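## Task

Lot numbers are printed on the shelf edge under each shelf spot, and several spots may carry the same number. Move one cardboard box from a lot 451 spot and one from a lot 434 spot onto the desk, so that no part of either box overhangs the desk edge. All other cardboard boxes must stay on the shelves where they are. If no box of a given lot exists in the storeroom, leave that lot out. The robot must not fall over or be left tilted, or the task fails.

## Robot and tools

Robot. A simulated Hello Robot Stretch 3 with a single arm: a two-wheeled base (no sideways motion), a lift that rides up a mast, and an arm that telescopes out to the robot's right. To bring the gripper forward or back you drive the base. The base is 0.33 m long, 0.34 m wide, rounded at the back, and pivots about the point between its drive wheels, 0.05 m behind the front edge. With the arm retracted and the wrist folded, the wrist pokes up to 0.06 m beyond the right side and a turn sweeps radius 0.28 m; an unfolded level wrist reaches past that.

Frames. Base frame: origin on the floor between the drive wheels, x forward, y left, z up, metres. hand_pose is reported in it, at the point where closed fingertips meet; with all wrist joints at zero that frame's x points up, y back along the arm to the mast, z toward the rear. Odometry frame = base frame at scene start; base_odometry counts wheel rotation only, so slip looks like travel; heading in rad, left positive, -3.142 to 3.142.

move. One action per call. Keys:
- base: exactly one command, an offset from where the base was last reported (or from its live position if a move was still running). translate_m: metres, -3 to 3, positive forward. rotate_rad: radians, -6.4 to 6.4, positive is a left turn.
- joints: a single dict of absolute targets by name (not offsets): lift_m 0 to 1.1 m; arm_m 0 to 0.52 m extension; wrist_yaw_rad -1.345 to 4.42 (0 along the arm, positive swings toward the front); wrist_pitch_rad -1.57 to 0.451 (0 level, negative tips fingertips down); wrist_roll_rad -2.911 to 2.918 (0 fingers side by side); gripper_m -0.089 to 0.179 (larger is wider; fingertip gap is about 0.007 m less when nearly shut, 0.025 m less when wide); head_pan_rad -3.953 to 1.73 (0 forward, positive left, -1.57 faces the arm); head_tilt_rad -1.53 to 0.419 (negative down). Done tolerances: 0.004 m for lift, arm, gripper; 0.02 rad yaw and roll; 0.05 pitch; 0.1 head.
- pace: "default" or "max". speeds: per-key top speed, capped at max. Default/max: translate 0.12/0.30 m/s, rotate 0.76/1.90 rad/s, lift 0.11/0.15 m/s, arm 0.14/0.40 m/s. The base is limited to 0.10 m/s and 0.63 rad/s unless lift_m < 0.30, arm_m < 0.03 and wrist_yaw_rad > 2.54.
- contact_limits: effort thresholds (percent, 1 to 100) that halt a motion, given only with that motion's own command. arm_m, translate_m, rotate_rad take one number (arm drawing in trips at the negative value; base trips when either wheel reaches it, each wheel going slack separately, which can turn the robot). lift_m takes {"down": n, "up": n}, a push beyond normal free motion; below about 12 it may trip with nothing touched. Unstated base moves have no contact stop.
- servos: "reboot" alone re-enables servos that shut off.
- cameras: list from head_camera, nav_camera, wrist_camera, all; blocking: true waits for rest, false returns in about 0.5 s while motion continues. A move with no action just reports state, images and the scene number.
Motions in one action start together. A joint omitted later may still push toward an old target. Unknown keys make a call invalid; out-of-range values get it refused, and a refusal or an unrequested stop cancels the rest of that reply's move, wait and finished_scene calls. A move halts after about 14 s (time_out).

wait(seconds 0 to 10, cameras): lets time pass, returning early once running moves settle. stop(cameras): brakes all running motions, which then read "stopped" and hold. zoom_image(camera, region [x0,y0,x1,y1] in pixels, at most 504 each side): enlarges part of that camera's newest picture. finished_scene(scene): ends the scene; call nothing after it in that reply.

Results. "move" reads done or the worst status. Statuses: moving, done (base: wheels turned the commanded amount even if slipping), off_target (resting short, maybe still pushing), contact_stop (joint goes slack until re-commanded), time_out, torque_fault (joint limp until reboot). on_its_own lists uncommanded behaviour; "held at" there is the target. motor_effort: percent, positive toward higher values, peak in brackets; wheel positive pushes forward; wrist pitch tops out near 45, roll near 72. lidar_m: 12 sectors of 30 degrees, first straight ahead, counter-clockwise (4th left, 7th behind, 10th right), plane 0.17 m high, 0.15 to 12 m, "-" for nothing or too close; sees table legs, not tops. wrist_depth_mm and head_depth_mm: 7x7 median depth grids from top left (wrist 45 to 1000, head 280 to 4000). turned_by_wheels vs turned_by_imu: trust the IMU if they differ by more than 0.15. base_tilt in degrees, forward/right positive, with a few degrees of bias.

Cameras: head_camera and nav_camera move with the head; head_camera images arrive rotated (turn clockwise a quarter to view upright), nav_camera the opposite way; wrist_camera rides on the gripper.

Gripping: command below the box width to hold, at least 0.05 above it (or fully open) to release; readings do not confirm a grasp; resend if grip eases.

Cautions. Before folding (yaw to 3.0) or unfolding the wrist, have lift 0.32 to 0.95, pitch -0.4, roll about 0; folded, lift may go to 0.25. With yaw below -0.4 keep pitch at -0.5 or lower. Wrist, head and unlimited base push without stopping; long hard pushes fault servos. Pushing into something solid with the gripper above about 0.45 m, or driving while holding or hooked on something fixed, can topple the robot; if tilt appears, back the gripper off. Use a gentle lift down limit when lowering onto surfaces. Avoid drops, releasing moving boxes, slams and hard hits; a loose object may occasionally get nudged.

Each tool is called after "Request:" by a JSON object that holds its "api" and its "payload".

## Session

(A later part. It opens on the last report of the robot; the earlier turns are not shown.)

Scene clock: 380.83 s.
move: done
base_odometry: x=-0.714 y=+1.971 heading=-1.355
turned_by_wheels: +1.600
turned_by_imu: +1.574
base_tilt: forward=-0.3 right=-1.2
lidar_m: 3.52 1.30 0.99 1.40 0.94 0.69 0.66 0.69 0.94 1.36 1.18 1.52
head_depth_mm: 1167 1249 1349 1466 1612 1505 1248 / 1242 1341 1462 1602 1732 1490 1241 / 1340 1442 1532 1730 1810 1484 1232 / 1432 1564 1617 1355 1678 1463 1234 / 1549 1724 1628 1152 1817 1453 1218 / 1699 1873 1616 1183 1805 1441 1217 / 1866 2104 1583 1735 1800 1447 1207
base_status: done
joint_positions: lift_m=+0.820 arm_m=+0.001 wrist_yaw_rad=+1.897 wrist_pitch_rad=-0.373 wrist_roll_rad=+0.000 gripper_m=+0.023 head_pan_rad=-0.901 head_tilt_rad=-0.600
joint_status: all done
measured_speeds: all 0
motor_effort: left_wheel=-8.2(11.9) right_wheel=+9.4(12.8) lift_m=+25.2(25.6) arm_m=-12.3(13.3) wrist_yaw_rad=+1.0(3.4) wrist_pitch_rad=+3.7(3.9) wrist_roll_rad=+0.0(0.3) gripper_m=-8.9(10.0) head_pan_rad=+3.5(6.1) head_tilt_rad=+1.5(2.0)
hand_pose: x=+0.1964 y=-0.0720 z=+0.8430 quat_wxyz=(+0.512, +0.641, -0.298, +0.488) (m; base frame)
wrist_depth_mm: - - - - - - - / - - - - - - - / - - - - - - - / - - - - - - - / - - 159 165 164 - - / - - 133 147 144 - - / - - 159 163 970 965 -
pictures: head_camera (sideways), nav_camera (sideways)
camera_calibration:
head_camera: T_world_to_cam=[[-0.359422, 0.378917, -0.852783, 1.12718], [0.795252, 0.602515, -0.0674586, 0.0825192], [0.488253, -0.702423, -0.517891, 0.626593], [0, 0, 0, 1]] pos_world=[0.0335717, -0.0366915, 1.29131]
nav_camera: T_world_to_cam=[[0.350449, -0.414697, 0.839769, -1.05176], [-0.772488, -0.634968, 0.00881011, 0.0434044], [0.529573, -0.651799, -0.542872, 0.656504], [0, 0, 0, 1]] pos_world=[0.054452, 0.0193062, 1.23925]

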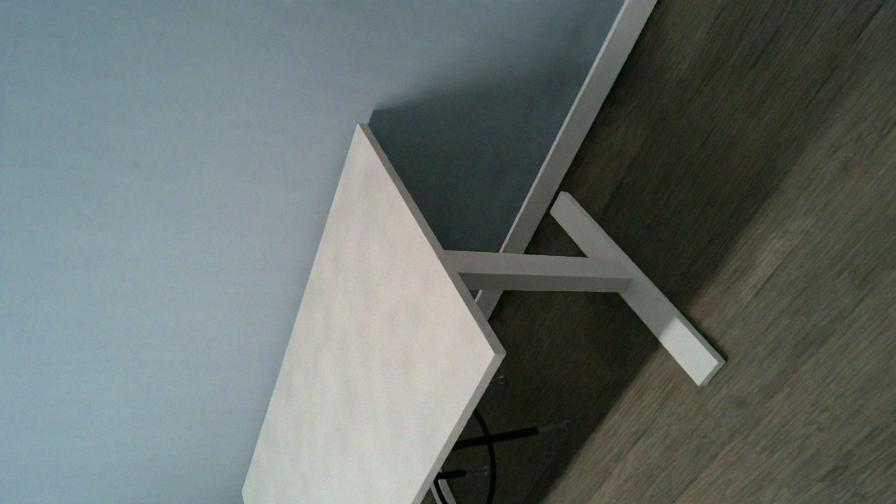

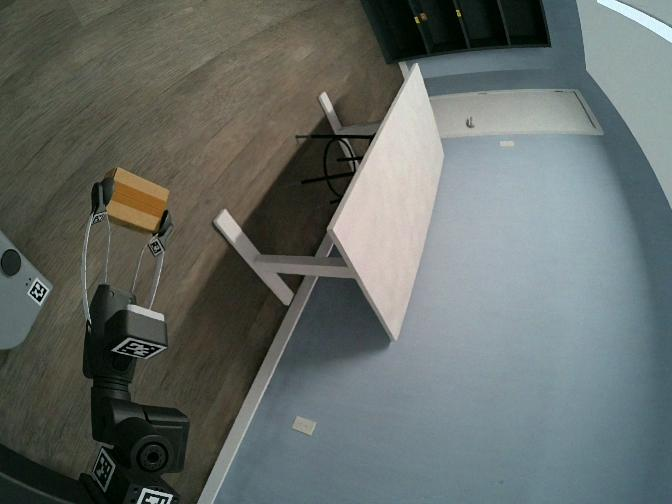

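Request:
{"api": "move", "payload": {"base": {"translate_m":1.05}, "joints": {"head_pan_rad":-1.57}}}

Request:
{"api": "move", "payload": {"joints": {"wrist_yaw_rad":0}}}

Request:
{"api": "move", "payload": {"joints": {"arm_m":0.38}, "cameras": ["head_camera","wrist_camera"]}}

Scene clock: 406.20 s.
move: done
base_odometry: x=-0.489 y=+0.946 heading=-1.355
turned_by_wheels: +0.000
turned_by_imu: +0.000
base_tilt: forward=-0.3 right=-1.2
lidar_m: 2.57 1.30 0.95 0.92 0.95 1.76 1.70 1.77 0.95 0.88 0.87 1.32
head_depth_mm: 1123 1236 1368 1462 845 1496 1275 / 1122 1225 1374 1121 833 1454 1274 / 1120 1237 1367 1107 828 1436 312 / 1118 1236 1360 1103 821 1478 311 / 1126 1234 1349 1093 815 1461 1225 / 1126 1239 1347 1083 811 1416 1217 / 1128 1242 1349 1069 835 1443 1209
base_status: done
joint_positions: lift_m=+0.820 arm_m=+0.001 wrist_yaw_rad=+1.897 wrist_pitch_rad=-0.373 wrist_roll_rad=+0.000 gripper_m=+0.023 head_pan_rad=-1.570 head_tilt_rad=-0.600
joint_status: all done
measured_speeds: all 0
motor_effort: left_wheel=+0.1(8.6) right_wheel=+10.0(15.0) lift_m=+27.1(27.7) arm_m=-10.6(12.9) wrist_yaw_rad=+2.1(3.7) wrist_pitch_rad=+3.7(3.9) wrist_roll_rad=-0.2(0.4) gripper_m=-9.6(10.1) head_pan_rad=+3.5(4.9) head_tilt_rad=+2.3(3.2)
hand_pose: x=+0.1964 y=-0.0720 z=+0.8430 quat_wxyz=(+0.512, +0.641, -0.298, +0.488) (m; base frame)
wrist_depth_mm: - - - - - - - / - - - - - - - / - - - - - - - / - - - - - - - / - - 159 165 164 - - / - - 133 148 144 - - / - - 160 163 967 972 -
pictures: none

Scene clock: 408.17 s.
move: done
base_odometry: x=-0.489 y=+0.946 heading=-1.355
turned_by_wheels: +0.000
turned_by_imu: +0.000
base_tilt: forward=-0.3 right=-1.1
lidar_m: 2.57 1.29 0.95 0.92 0.95 1.77 1.70 1.77 0.95 0.88 0.88 1.32
head_depth_mm: 1127 1237 1366 1465 842 1498 1272 / 1127 1232 1356 1126 836 1452 1272 / 1124 1240 1371 1109 830 1329 1181 / 1124 1241 1356 1104 820 511 321 / 1119 1238 1347 1088 819 1420 1214 / 1121 1238 1354 1075 811 1408 1222 / 1122 1231 1352 1073 835 1448 1213
base_status: not commanded
joint_positions: lift_m=+0.820 arm_m=+0.001 wrist_yaw_rad=+0.003 wrist_pitch_rad=-0.373 wrist_roll_rad=+0.000 gripper_m=+0.023 head_pan_rad=-1.570 head_tilt_rad=-0.600
joint_status: all done
measured_speeds: all 0
motor_effort: left_wheel=+0.4(0.6) right_wheel=+9.6(10.8) lift_m=+27.3(27.7) arm_m=-9.7(11.1) wrist_yaw_rad=-3.7(6.1) wrist_pitch_rad=+3.7(3.8) wrist_roll_rad=-0.2(0.3) gripper_m=-9.7(9.8) head_pan_rad=+3.2(4.0) head_tilt_rad=+2.2(3.3)
hand_pose: x=-0.0208 y=-0.3754 z=+0.8430 quat_wxyz=(+0.695, +0.132, -0.694, -0.130) (m; base frame)
wrist_depth_mm: - - - - - - - / - - - - - - - / - - - - - - - / - - - - - - - / - - 159 165 158 - - / - - 133 147 144 - - / - - 159 163 975 959 -
pictures: none

Scene clock: 412.17 s.
move: done
base_odometry: x=-0.489 y=+0.946 heading=-1.355
turned_by_wheels: +0.000
turned_by_imu: +0.000
base_tilt: forward=-0.4 right=-1.2
lidar_m: 2.57 1.30 0.95 0.92 0.95 1.77 1.70 1.77 0.95 0.88 0.87 1.32
head_depth_mm: 1129 1233 1373 1466 838 309 - / 1118 1234 1376 1070 380 1270 1202 / 1121 1230 1371 537 798 1431 1237 / 1125 1237 1369 643 793 1467 1231 / 1121 1231 1355 1088 817 1454 1226 / 1122 1235 1348 1082 813 1416 1226 / 1122 1239 1343 1068 832 1452 1209
base_status: not commanded
joint_positions: lift_m=+0.820 arm_m=+0.380 wrist_yaw_rad=+0.003 wrist_pitch_rad=-0.373 wrist_roll_rad=+0.000 gripper_m=+0.023 head_pan_rad=-1.570 head_tilt_rad=-0.600
joint_status: all done
measured_speeds: all 0
motor_effort: left_wheel=+0.2(0.7) right_wheel=+10.2(11.2) lift_m=+27.4(28.1) arm_m=+13.8(15.1) wrist_yaw_rad=-2.7(4.9) wrist_pitch_rad=+3.8(3.9) wrist_roll_rad=+0.0(0.4) gripper_m=-9.3(10.0) head_pan_rad=+3.2(4.0) head_tilt_rad=+3.2(3.9)
hand_pose: x=-0.0208 y=-0.7548 z=+0.8429 quat_wxyz=(+0.695, +0.132, -0.694, -0.130) (m; base frame)
wrist_depth_mm: - - - - - - - / - - - - - - - / - - - - - - - / - - - - - - - / - - 159 165 158 - - / - - 133 147 144 - - / - - 155 160 162 108 -
pictures: head_camera (sideways), wrist_camera
camera_calibration:
head_camera: T_world_to_cam=[[-0.046741, 0.520158, -0.85279, 1.12529], [0.997499, -0.021003, -0.0674832, 0.0813503], [-0.053013, -0.853812, -0.517875, 0.629848], [0, 0, 0, 1]] pos_world=[0.00484053, -0.045848, 1.29131]
wrist_camera: T_world_to_cam=[[-0.998883, -0.0408579, -0.0237266, -0.0250334], [-0.00229678, 0.543575, -0.839357, 1.15032], [0.0471916, -0.838366, -0.543062, -0.00793452], [0, 0, 0, 1]] pos_world=[-0.021989, -0.632962, 0.960629]

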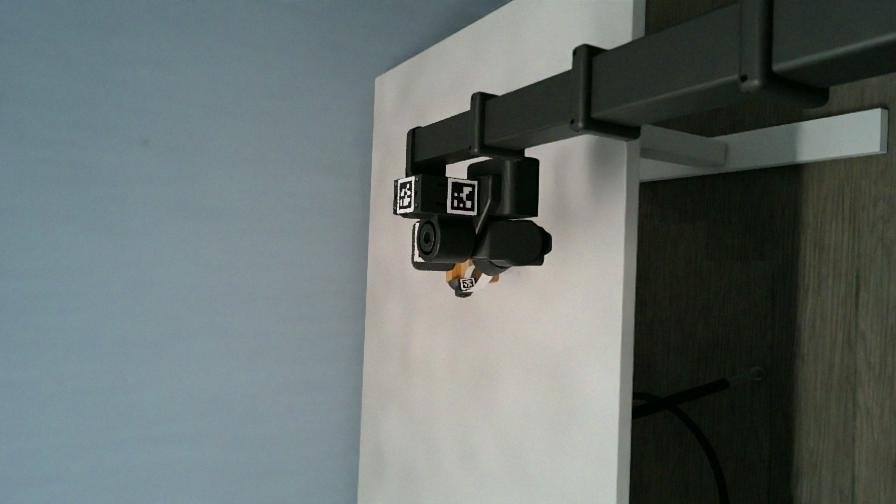

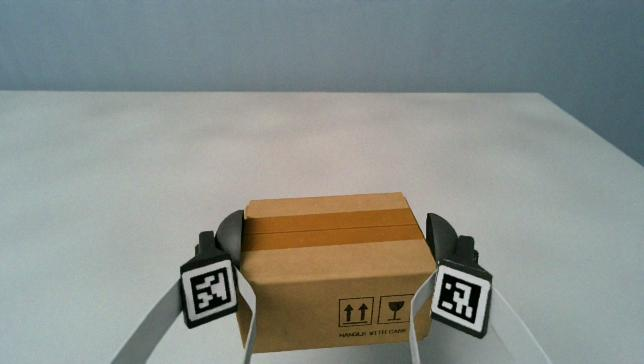

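Request:
{"api": "move", "payload": {"joints": {"lift_m":0.715}}}

Request:
{"api": "move", "payload": {"joints": {"lift_m":0.66}, "speeds": {"lift_m":0.02}, "contact_limits": {"lift_m":{"down":13}}, "cameras": ["wrist_camera"]}}

Scene clock: 422.53 s.
move: done
base_odometry: x=-0.489 y=+0.946 heading=-1.355
turned_by_wheels: +0.000
turned_by_imu: +0.000
base_tilt: forward=-0.3 right=-1.2
lidar_m: 2.57 1.29 0.95 0.92 0.95 1.77 1.70 1.77 0.95 0.88 0.88 1.32
head_depth_mm: 1122 1237 1369 1462 840 1499 1226 / 1121 1237 1369 1123 808 415 356 / 1130 1233 1361 1115 591 1441 1236 / 1127 1231 1368 1103 617 1475 1233 / 1123 1236 1357 1090 818 1457 1227 / 1128 1231 1344 1082 811 1412 1221 / 1124 1234 1348 1075 835 1456 1219
base_status: not commanded
joint_positions: lift_m=+0.715 arm_m=+0.380 wrist_yaw_rad=+0.003 wrist_pitch_rad=-0.272 wrist_roll_rad=+0.002 gripper_m=+0.023 head_pan_rad=-1.570 head_tilt_rad=-0.600
joint_status: all done
measured_speeds: all 0
on_its_own: wrist_pitch_rad is at rest, and its effort (-14.9) is outside its rest range (-8 to +12)
motor_effort: left_wheel=+0.6(0.6) right_wheel=+8.4(10.5) lift_m=+12.7(28.1) arm_m=+13.0(13.7) wrist_yaw_rad=-3.0(4.4) wrist_pitch_rad=-14.9(15.2) wrist_roll_rad=-0.9(1.1) gripper_m=-9.9(9.9) head_pan_rad=+3.0(3.6) head_tilt_rad=+3.7(3.7)
hand_pose: x=-0.0208 y=-0.7653 z=+0.7616 quat_wxyz=(+0.700, +0.097, -0.701, -0.095) (m; base frame)
wrist_depth_mm: - - - - - - - / - - - - - - - / - - - - - - - / - - - - - - - / - - 159 166 157 - - / - - 133 146 144 - - / - - 152 157 159 109 -
pictures: none

Scene clock: 425.53 s.
move: contact_stop
base_odometry: x=-0.489 y=+0.946 heading=-1.355
turned_by_wheels: +0.000
turned_by_imu: +0.000
base_tilt: forward=-0.3 right=-1.1
lidar_m: 2.57 1.30 0.95 0.92 0.95 1.77 1.70 1.77 0.95 0.88 0.87 1.31
head_depth_mm: 1125 1234 1369 1473 843 1495 1251 / 1131 1238 1371 1122 834 439 363 / 1115 1238 1370 1110 593 1435 1235 / 1127 1234 1371 1103 626 1471 1230 / 1124 1230 1352 1090 817 1465 1222 / 1129 1242 1348 1075 812 1415 1224 / 1125 1234 1352 1070 837 1442 1220
base_status: not commanded
joint_positions: lift_m=+0.708 arm_m=+0.380 wrist_yaw_rad=+0.003 wrist_pitch_rad=-0.241 wrist_roll_rad=+0.011 gripper_m=+0.023 head_pan_rad=-1.570 head_tilt_rad=-0.600
joint_status: lift_m contact_stop (moved -0.007 of -0.055)
measured_speeds: translate_m=+0.000 rotate_rad=+0.000 lift_m=+0.005 arm_m=+0.000 wrist_yaw_rad=+0.000 wrist_pitch_rad=-0.024 wrist_roll_rad=+0.000 head_pan_rad=+0.000 head_tilt_rad=+0.000
on_its_own: lift_m is slack since a contact_stop (your +0.660 is given up); wrist_pitch_rad is at rest, and its effort (-20.3) is outside its rest range (-8 to +12)
motor_effort: left_wheel=-0.2(0.6) right_wheel=+5.2(8.7) lift_m=+21.8(21.8) arm_m=+11.4(13.5) wrist_yaw_rad=-3.1(4.5) wrist_pitch_rad=-20.3(29.3) wrist_roll_rad=-3.8(4.0) gripper_m=-9.5(10.4) head_pan_rad=+3.2(3.4) head_tilt_rad=+3.1(4.2)
contact_limits: lift_m down 13 (down: maximum 72; up: maximum 65)
hand_pose: x=-0.0209 y=-0.7681 z=+0.7620 quat_wxyz=(+0.698, +0.086, -0.705, -0.085) (m; base frame)
wrist_depth_mm: - - - - - - - / - - - - - - - / - - - - - - - / - - - - - - - / - - 159 166 157 - - / - - 133 146 144 - - / - - 152 156 159 109 -
pictures: wrist_camera
camera_calibration:
wrist_camera: T_world_to_cam=[[-0.998737, -0.0407048, -0.0294407, -0.0229876], [0.0091841, 0.428227, -0.903625, 1.0502], [0.0493892, -0.902754, -0.427312, -0.200551], [0, 0, 0, 1]] pos_world=[-0.0226986, -0.631708, 0.862613]

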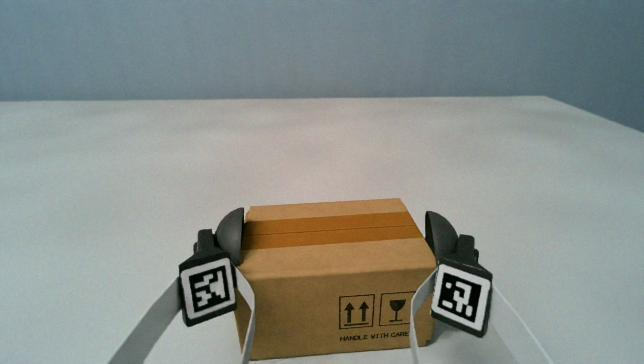

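Request:
{"api": "move", "payload": {"joints": {"lift_m":0.736}}}

Request:
{"api": "move", "payload": {"joints": {"gripper_m":0.165}, "cameras": ["wrist_camera"]}}

Scene clock: 432.57 s.
move: done
base_odometry: x=-0.489 y=+0.946 heading=-1.355
turned_by_wheels: +0.000
turned_by_imu: +0.000
base_tilt: forward=-0.4 right=-1.1
lidar_m: 2.57 1.30 0.95 0.92 0.96 1.76 1.70 1.77 0.95 0.88 0.87 1.31
head_depth_mm: 1123 1240 1368 1466 842 1502 354 / 1124 1237 1362 1118 782 396 336 / 1123 1238 1366 1108 579 1439 1232 / 1126 1233 1354 1097 619 1462 1229 / 1121 1236 1343 1092 818 1465 1226 / 1127 1233 1347 1083 809 1420 1213 / 1121 1234 1355 1072 834 1447 1208
base_status: not commanded
joint_positions: lift_m=+0.736 arm_m=+0.380 wrist_yaw_rad=+0.002 wrist_pitch_rad=-0.346 wrist_roll_rad=+0.009 gripper_m=+0.023 head_pan_rad=-1.570 head_tilt_rad=-0.600
joint_status: all done
measured_speeds: all 0
motor_effort: left_wheel=+0.2(0.5) right_wheel=+4.4(5.9) lift_m=+29.0(31.0) arm_m=+6.8(8.2) wrist_yaw_rad=-2.4(4.4) wrist_pitch_rad=-1.3(11.9) wrist_roll_rad=-3.0(3.9) gripper_m=-9.6(10.2) head_pan_rad=+2.8(3.4) head_tilt_rad=+2.6(3.4)
hand_pose: x=-0.0210 y=-0.7579 z=+0.7652 quat_wxyz=(+0.694, +0.122, -0.699, -0.122) (m; base frame)
wrist_depth_mm: - - - - - - - / - - - - - - - / - - - - - - - / - - - - - - - / - - 160 166 158 - - / - - 132 147 144 - - / - - 152 160 162 108 -
pictures: none

Scene clock: 434.50 s.
move: done
base_odometry: x=-0.489 y=+0.946 heading=-1.355
turned_by_wheels: +0.000
turned_by_imu: +0.000
base_tilt: forward=-0.4 right=-1.3
lidar_m: 2.57 1.29 0.95 0.92 0.95 1.76 1.70 1.77 0.95 0.88 0.87 1.32
head_depth_mm: 1120 1238 1366 1469 842 1508 354 / 1124 1236 1376 1123 783 396 337 / 1121 1232 1368 1112 579 1428 1236 / 1122 1238 1365 1095 618 1470 1226 / 1123 1233 1350 1089 817 1471 1223 / 1117 1236 1351 1078 812 1405 1220 / 1125 1238 1351 1066 833 1441 1209
base_status: not commanded
joint_positions: lift_m=+0.736 arm_m=+0.380 wrist_yaw_rad=+0.001 wrist_pitch_rad=-0.362 wrist_roll_rad=+0.005 gripper_m=+0.165 head_pan_rad=-1.570 head_tilt_rad=-0.600
joint_status: all done
measured_speeds: all 0
motor_effort: left_wheel=-0.2(0.6) right_wheel=+5.2(5.6) lift_m=+24.6(29.6) arm_m=+6.4(7.7) wrist_yaw_rad=-1.5(3.3) wrist_pitch_rad=+1.9(2.0) wrist_roll_rad=-1.9(3.4) gripper_m=+0.5(81.9) head_pan_rad=+2.4(3.2) head_tilt_rad=+2.9(3.5)
hand_pose: x=-0.0213 y=-0.7560 z=+0.7613 quat_wxyz=(+0.694, +0.128, -0.697, -0.128) (m; base frame)
wrist_depth_mm: - - - - - - - / - - - - - - - / - - - - - - - / - - - 187 - - - / - 145 160 159 158 - - / - 123 146 147 151 134 - / - 118 - 162 - - 102
pictures: wrist_camera
camera_calibration:
wrist_camera: T_world_to_cam=[[-0.998898, -0.0372492, -0.0285561, -0.0209799], [0.00420352, 0.534966, -0.844863, 1.08026], [0.0467471, -0.844052, -0.53422, -0.0642947], [0, 0, 0, 1]] pos_world=[-0.0224921, -0.632951, 0.877723]

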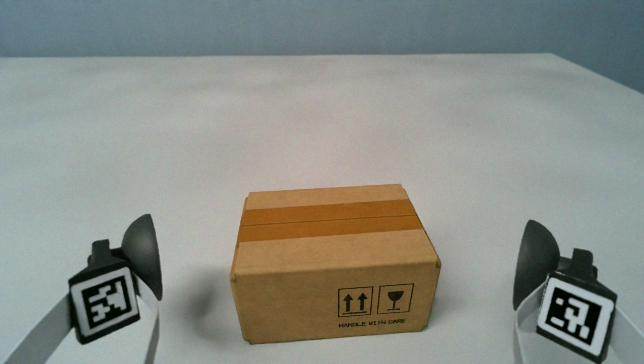

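Request:
{"api": "move", "payload": {"joints": {"arm_m":0.0,"lift_m":0.8}}}

Request:
{"api": "move", "payload": {"joints": {"wrist_yaw_rad":3.0,"wrist_pitch_rad":-0.4,"gripper_m":0.03}, "pace": "max"}}

Request:
{"api": "move", "payload": {"base": {"translate_m":2.03}, "joints": {"lift_m":0.27}, "pace": "max"}}

Request:
{"api": "move", "payload": {"base": {"rotate_rad":1.585}, "joints": {"head_tilt_rad":-0.45}, "pace": "max"}}

Request:
{"api": "move", "payload": {"base": {"translate_m":0.4}, "joints": {"lift_m":0.72}, "cameras": ["head_camera","nav_camera"]}}

Scene clock: 458.13 s.
move: done
base_odometry: x=-0.489 y=+0.946 heading=-1.355
turned_by_wheels: +0.000
turned_by_imu: +0.000
base_tilt: forward=-0.3 right=-1.1
lidar_m: 2.57 1.29 0.95 0.92 0.95 1.76 1.70 1.76 0.95 0.88 0.88 1.31
head_depth_mm: 1119 1226 1367 1461 842 1501 1281 / 1122 1235 1376 1125 837 1447 1242 / 1128 1224 1365 1110 831 1439 406 / 1124 1234 1362 1105 823 1470 331 / 1121 1236 1340 1091 817 1474 1199 / 1125 1234 1351 1082 811 1408 1218 / 1126 1236 1352 1075 834 1452 1213
base_status: not commanded
joint_positions: lift_m=+0.800 arm_m=+0.001 wrist_yaw_rad=+0.001 wrist_pitch_rad=-0.363 wrist_roll_rad=+0.005 gripper_m=+0.165 head_pan_rad=-1.570 head_tilt_rad=-0.600
joint_status: all done
measured_speeds: all 0
motor_effort: left_wheel=+0.3(0.8) right_wheel=+4.5(5.8) lift_m=+24.3(34.2) arm_m=-12.5(14.7) wrist_yaw_rad=-1.5(2.8) wrist_pitch_rad=+2.1(2.1) wrist_roll_rad=-1.8(2.1) gripper_m=+0.8(1.2) head_pan_rad=+2.1(2.9) head_tilt_rad=+2.6(3.6)
hand_pose: x=-0.0213 y=-0.3765 z=+0.8251 quat_wxyz=(+0.694, +0.128, -0.697, -0.128) (m; base frame)
wrist_depth_mm: - - - - - - - / - - - - - - - / - - - 505 - - - / - - - - - - - / - 152 - - - - - / - 131 - - - 135 - / 116 - - - - 966 110
pictures: none

Scene clock: 460.00 s.
move: done
base_odometry: x=-0.489 y=+0.946 heading=-1.355
turned_by_wheels: +0.000
turned_by_imu: +0.000
base_tilt: forward=-0.2 right=-1.2
lidar_m: 2.58 1.29 0.95 0.92 0.95 1.77 1.70 1.77 0.95 0.88 0.87 1.31
head_depth_mm: 1123 1226 1372 1465 840 1498 1274 / 1121 1235 1372 1124 833 1452 1264 / 1123 1234 1370 1109 827 1435 1235 / 1126 1233 1365 1100 823 1475 1231 / 1128 1237 1344 1095 816 1465 1228 / 1126 1236 1343 1084 812 1417 1217 / 1124 1231 1351 1070 835 1446 1220
base_status: not commanded
joint_positions: lift_m=+0.800 arm_m=+0.001 wrist_yaw_rad=+2.997 wrist_pitch_rad=-0.412 wrist_roll_rad=+0.005 gripper_m=+0.030 head_pan_rad=-1.570 head_tilt_rad=-0.600
joint_status: all done
measured_speeds: all 0
motor_effort: left_wheel=+0.9(0.9) right_wheel=+4.9(5.6) lift_m=+26.6(27.1) arm_m=-12.1(13.4) wrist_yaw_rad=+2.1(6.5) wrist_pitch_rad=+1.8(3.6) wrist_roll_rad=-1.7(2.1) gripper_m=-0.1(82.0) head_pan_rad=+1.8(2.6) head_tilt_rad=+2.4(3.4)
hand_pose: x=+0.0112 y=+0.0772 z=+0.8140 quat_wxyz=(+0.195, +0.702, +0.094, +0.678) (m; base frame)
wrist_depth_mm: 811 137 - - 922 - - / 915 147 - - - - - / - 160 - - - - - / - 186 - - - - - / - - 206 - - - - / - - 130 146 130 - - / - - 259 971 914 979 973
pictures: none

Scene clock: 470.40 s.
move: done
base_odometry: x=-0.054 y=-1.037 heading=-1.355
turned_by_wheels: +0.000
turned_by_imu: +0.001
base_tilt: forward=-0.2 right=-1.1
lidar_m: 0.56 1.05 0.95 0.91 0.94 1.30 3.68 1.38 1.41 1.36 1.08 1.05
head_depth_mm: 1114 1230 1359 1521 1747 1504 1252 / 1117 1222 1364 1532 1699 1488 1241 / 1115 1227 1355 1530 1715 1475 1235 / 1112 1228 1367 1534 1705 1466 1228 / 1118 1227 1359 1526 1700 1467 1224 / 1118 1234 1369 1542 1695 1458 1215 / 1131 1246 1373 1552 1703 1451 1214
base_status: done
joint_positions: lift_m=+0.270 arm_m=+0.001 wrist_yaw_rad=+2.998 wrist_pitch_rad=-0.415 wrist_roll_rad=+0.005 gripper_m=+0.030 head_pan_rad=-1.570 head_tilt_rad=-0.600
joint_status: all done
measured_speeds: all 0
motor_effort: left_wheel=+4.6(13.5) right_wheel=+2.8(14.6) lift_m=+30.0(31.4) arm_m=-3.4(12.1) wrist_yaw_rad=+1.2(3.5) wrist_pitch_rad=+2.2(2.4) wrist_roll_rad=-1.7(2.1) gripper_m=+0.3(1.3) head_pan_rad=+1.5(2.6) head_tilt_rad=+1.9(3.3)
hand_pose: x=+0.0110 y=+0.0770 z=+0.2834 quat_wxyz=(+0.196, +0.702, +0.095, +0.678) (m; base frame)
wrist_depth_mm: - 137 - 895 - - - / - 148 - 987 - - - / 878 161 799 889 861 820 - / 724 186 648 697 691 683 643 / 592 561 205 554 565 561 556 / 498 497 130 149 130 482 479 / 264 270 247 259 403 421 419
pictures: none

Scene clock: 472.53 s.
move: done
base_odometry: x=-0.054 y=-1.037 heading=+0.230
turned_by_wheels: +1.585
turned_by_imu: +1.554
base_tilt: forward=-0.3 right=-1.2
lidar_m: 0.91 0.94 1.29 3.68 1.39 1.41 1.36 1.09 1.05 0.56 1.05 0.94
head_depth_mm: 565 896 969 840 655 1020 839 / 454 885 961 830 1146 1011 835 / 454 491 528 572 619 910 807 / 453 486 524 572 627 726 772 / 617 893 958 803 1139 993 824 / 634 893 956 791 1140 989 816 / 655 892 962 781 1135 987 815
base_status: done
joint_positions: lift_m=+0.270 arm_m=+0.001 wrist_yaw_rad=+2.998 wrist_pitch_rad=-0.415 wrist_roll_rad=+0.005 gripper_m=+0.030 head_pan_rad=-1.570 head_tilt_rad=-0.446
joint_status: all done
measured_speeds: all 0
motor_effort: left_wheel=-6.9(14.7) right_wheel=+6.9(14.6) lift_m=+29.2(30.8) arm_m=-11.6(11.8) wrist_yaw_rad=+1.7(2.9) wrist_pitch_rad=+2.2(2.4) wrist_roll_rad=-1.7(2.0) gripper_m=+0.3(0.9) head_pan_rad=+1.5(2.1) head_tilt_rad=+0.0(6.3)
hand_pose: x=+0.0110 y=+0.0769 z=+0.2834 quat_wxyz=(+0.196, +0.702, +0.095, +0.678) (m; base frame)
wrist_depth_mm: - 137 - - - - - / - 147 - - - - - / 921 162 845 867 867 855 856 / 720 186 650 693 691 680 674 / 598 567 206 554 562 562 552 / 505 498 130 148 130 484 481 / 265 269 247 259 403 422 418
pictures: none

Scene clock: 477.67 s.
move: done
base_odometry: x=+0.336 y=-0.946 heading=+0.230
turned_by_wheels: +0.000
turned_by_imu: +0.000
base_tilt: forward=-0.3 right=-1.2
lidar_m: 0.51 0.53 0.72 1.99 1.87 1.68 1.75 1.43 0.68 1.01 0.71 0.53
head_depth_mm: 576 898 959 837 923 965 836 / 590 894 966 823 1148 1010 832 / 602 891 966 819 1147 1001 829 / 616 892 959 786 1143 995 823 / 633 890 961 776 1143 955 817 / 653 889 959 783 1138 986 813 / 672 889 956 775 1139 979 812
base_status: done
joint_positions: lift_m=+0.720 arm_m=+0.001 wrist_yaw_rad=+2.998 wrist_pitch_rad=-0.415 wrist_roll_rad=+0.005 gripper_m=+0.030 head_pan_rad=-1.570 head_tilt_rad=-0.450
joint_status: all done
measured_speeds: all 0
motor_effort: left_wheel=+4.8(9.2) right_wheel=+4.5(13.7) lift_m=+30.5(34.0) arm_m=-9.2(13.2) wrist_yaw_rad=+1.7(3.2) wrist_pitch_rad=+2.3(2.3) wrist_roll_rad=-1.8(2.1) gripper_m=+0.0(1.0) head_pan_rad=+1.0(2.0) head_tilt_rad=-3.9(5.0)
hand_pose: x=+0.0110 y=+0.0770 z=+0.7334 quat_wxyz=(+0.196, +0.702, +0.095, +0.678) (m; base frame)
wrist_depth_mm: - 137 - - - - - / - 147 - - - - - / - 161 - - - - - / - 183 - - - - - / - - 205 - - - - / - - 130 146 130 - - / 928 923 262 898 855 886 -
pictures: head_camera (sideways), nav_camera (sideways)
camera_calibration:
head_camera: T_world_to_cam=[[-0.0466238, 0.386796, -0.920986, 1.21423], [0.99751, -0.0308137, -0.0634389, 0.0761016], [-0.0529169, -0.92165, -0.384396, 0.456208], [0, 0, 0, 1]] pos_world=[0.00484116, -0.0468501, 1.29848]
nav_camera: T_world_to_cam=[[0.0174221, -0.411044, 0.911449, -1.14317], [-0.999789, -0.0170953, 0.0114011, 0.0414728], [0.0108951, -0.911455, -0.411255, 0.488387], [0, 0, 0, 1]] pos_world=[0.0560594, -0.0240405, 1.24232]

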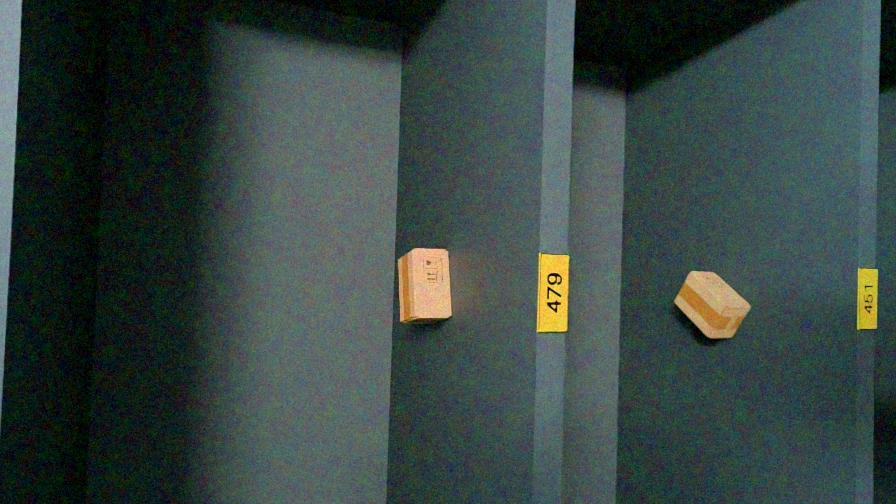

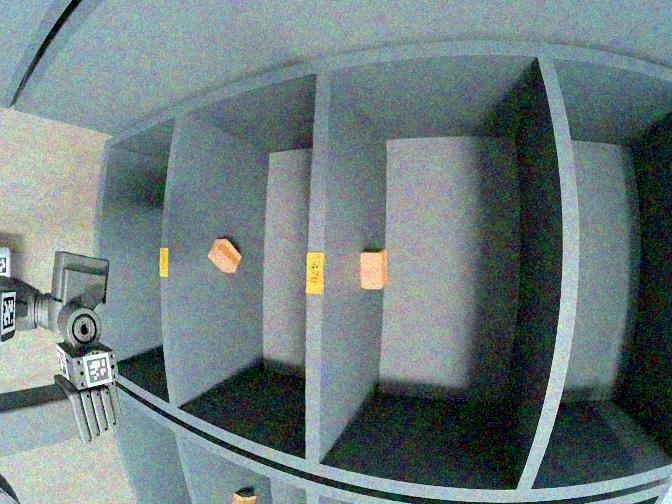

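Request:
{"api": "move", "payload": {"joints": {"wrist_yaw_rad":0.6,"gripper_m":0.17}, "pace": "max"}}

Request:
{"api": "move", "payload": {"base": {"translate_m":-0.05}, "joints": {"wrist_pitch_rad":-0.35,"lift_m":0.62,"arm_m":0.2}, "cameras": ["wrist_camera"]}}

Scene clock: 495.50 s.
move: done
base_odometry: x=+0.336 y=-0.946 heading=+0.230
turned_by_wheels: +0.000
turned_by_imu: +0.000
base_tilt: forward=-0.4 right=-1.2
lidar_m: 0.51 0.53 0.72 2.00 1.87 1.68 1.76 1.44 0.68 1.01 0.71 0.53
head_depth_mm: 574 894 953 836 925 966 838 / 589 896 966 823 1144 1008 833 / 602 894 963 814 1147 1003 829 / 616 893 960 784 1140 999 822 / 633 892 960 777 1138 956 819 / 652 888 960 783 1137 984 815 / 673 890 958 776 1137 981 811
base_status: not commanded
joint_positions: lift_m=+0.720 arm_m=+0.001 wrist_yaw_rad=+0.603 wrist_pitch_rad=-0.415 wrist_roll_rad=+0.005 gripper_m=+0.170 head_pan_rad=-1.570 head_tilt_rad=-0.450
joint_status: all done
measured_speeds: all 0
motor_effort: left_wheel=+4.9(5.0) right_wheel=+5.5(5.5) lift_m=+25.7(28.0) arm_m=-5.2(7.2) wrist_yaw_rad=-3.5(7.6) wrist_pitch_rad=+2.3(2.3) wrist_roll_rad=-1.7(2.0) gripper_m=+0.3(84.4) head_pan_rad=+1.3(1.7) head_tilt_rad=-4.4(4.9)
hand_pose: x=+0.1060 y=-0.3308 z=+0.7334 quat_wxyz=(+0.703, +0.345, -0.619, +0.065) (m; base frame)
wrist_depth_mm: 375 438 - - 799 - - / 389 444 - - 845 - - / 409 451 - - - - - / 419 - - - - 496 - / 429 143 - - - - - / 117 124 - - - - - / - - 882 - - - 106
pictures: none

Scene clock: 498.20 s.
move: done
base_odometry: x=+0.287 y=-0.958 heading=+0.230
turned_by_wheels: +0.000
turned_by_imu: +0.000
base_tilt: forward=-0.2 right=-1.2
lidar_m: 0.56 0.58 0.79 2.19 2.20 1.64 1.70 1.40 0.66 1.01 0.75 0.58
head_depth_mm: 579 888 936 827 811 895 815 / 590 893 963 824 1108 1005 831 / 603 894 963 814 1147 1002 805 / 617 892 961 801 1146 995 800 / 636 891 959 771 1142 956 557 / 654 892 964 785 1141 980 815 / 676 890 964 777 1138 977 810
base_status: done
joint_positions: lift_m=+0.620 arm_m=+0.200 wrist_yaw_rad=+0.603 wrist_pitch_rad=-0.370 wrist_roll_rad=+0.005 gripper_m=+0.170 head_pan_rad=-1.570 head_tilt_rad=-0.450
joint_status: all done
measured_speeds: all 0
motor_effort: left_wheel=-8.3(11.3) right_wheel=-2.1(9.9) lift_m=+27.8(29.8) arm_m=+13.0(15.3) wrist_yaw_rad=-2.7(4.1) wrist_pitch_rad=+3.2(5.9) wrist_roll_rad=-1.8(2.1) gripper_m=+0.3(1.3) head_pan_rad=+0.8(1.6) head_tilt_rad=-3.3(5.2)
hand_pose: x=+0.1090 y=-0.5346 z=+0.6435 quat_wxyz=(+0.701, +0.331, -0.626, +0.081) (m; base frame)
wrist_depth_mm: - - - 668 - - - / 411 - - - - - - / 432 - - - - - - / 449 - - - 344 333 - / 459 143 327 323 321 322 318 / 116 124 304 282 281 271 277 / - - - 258 244 237 106
pictures: wrist_camera
camera_calibration:
wrist_camera: T_world_to_cam=[[-0.802317, -0.596226, -0.0283251, -0.206373], [-0.303508, 0.448361, -0.840747, 0.846391], [0.513975, -0.665949, -0.540687, 0.102045], [0, 0, 0, 1]] pos_world=[0.0388611, -0.434577, 0.760929]

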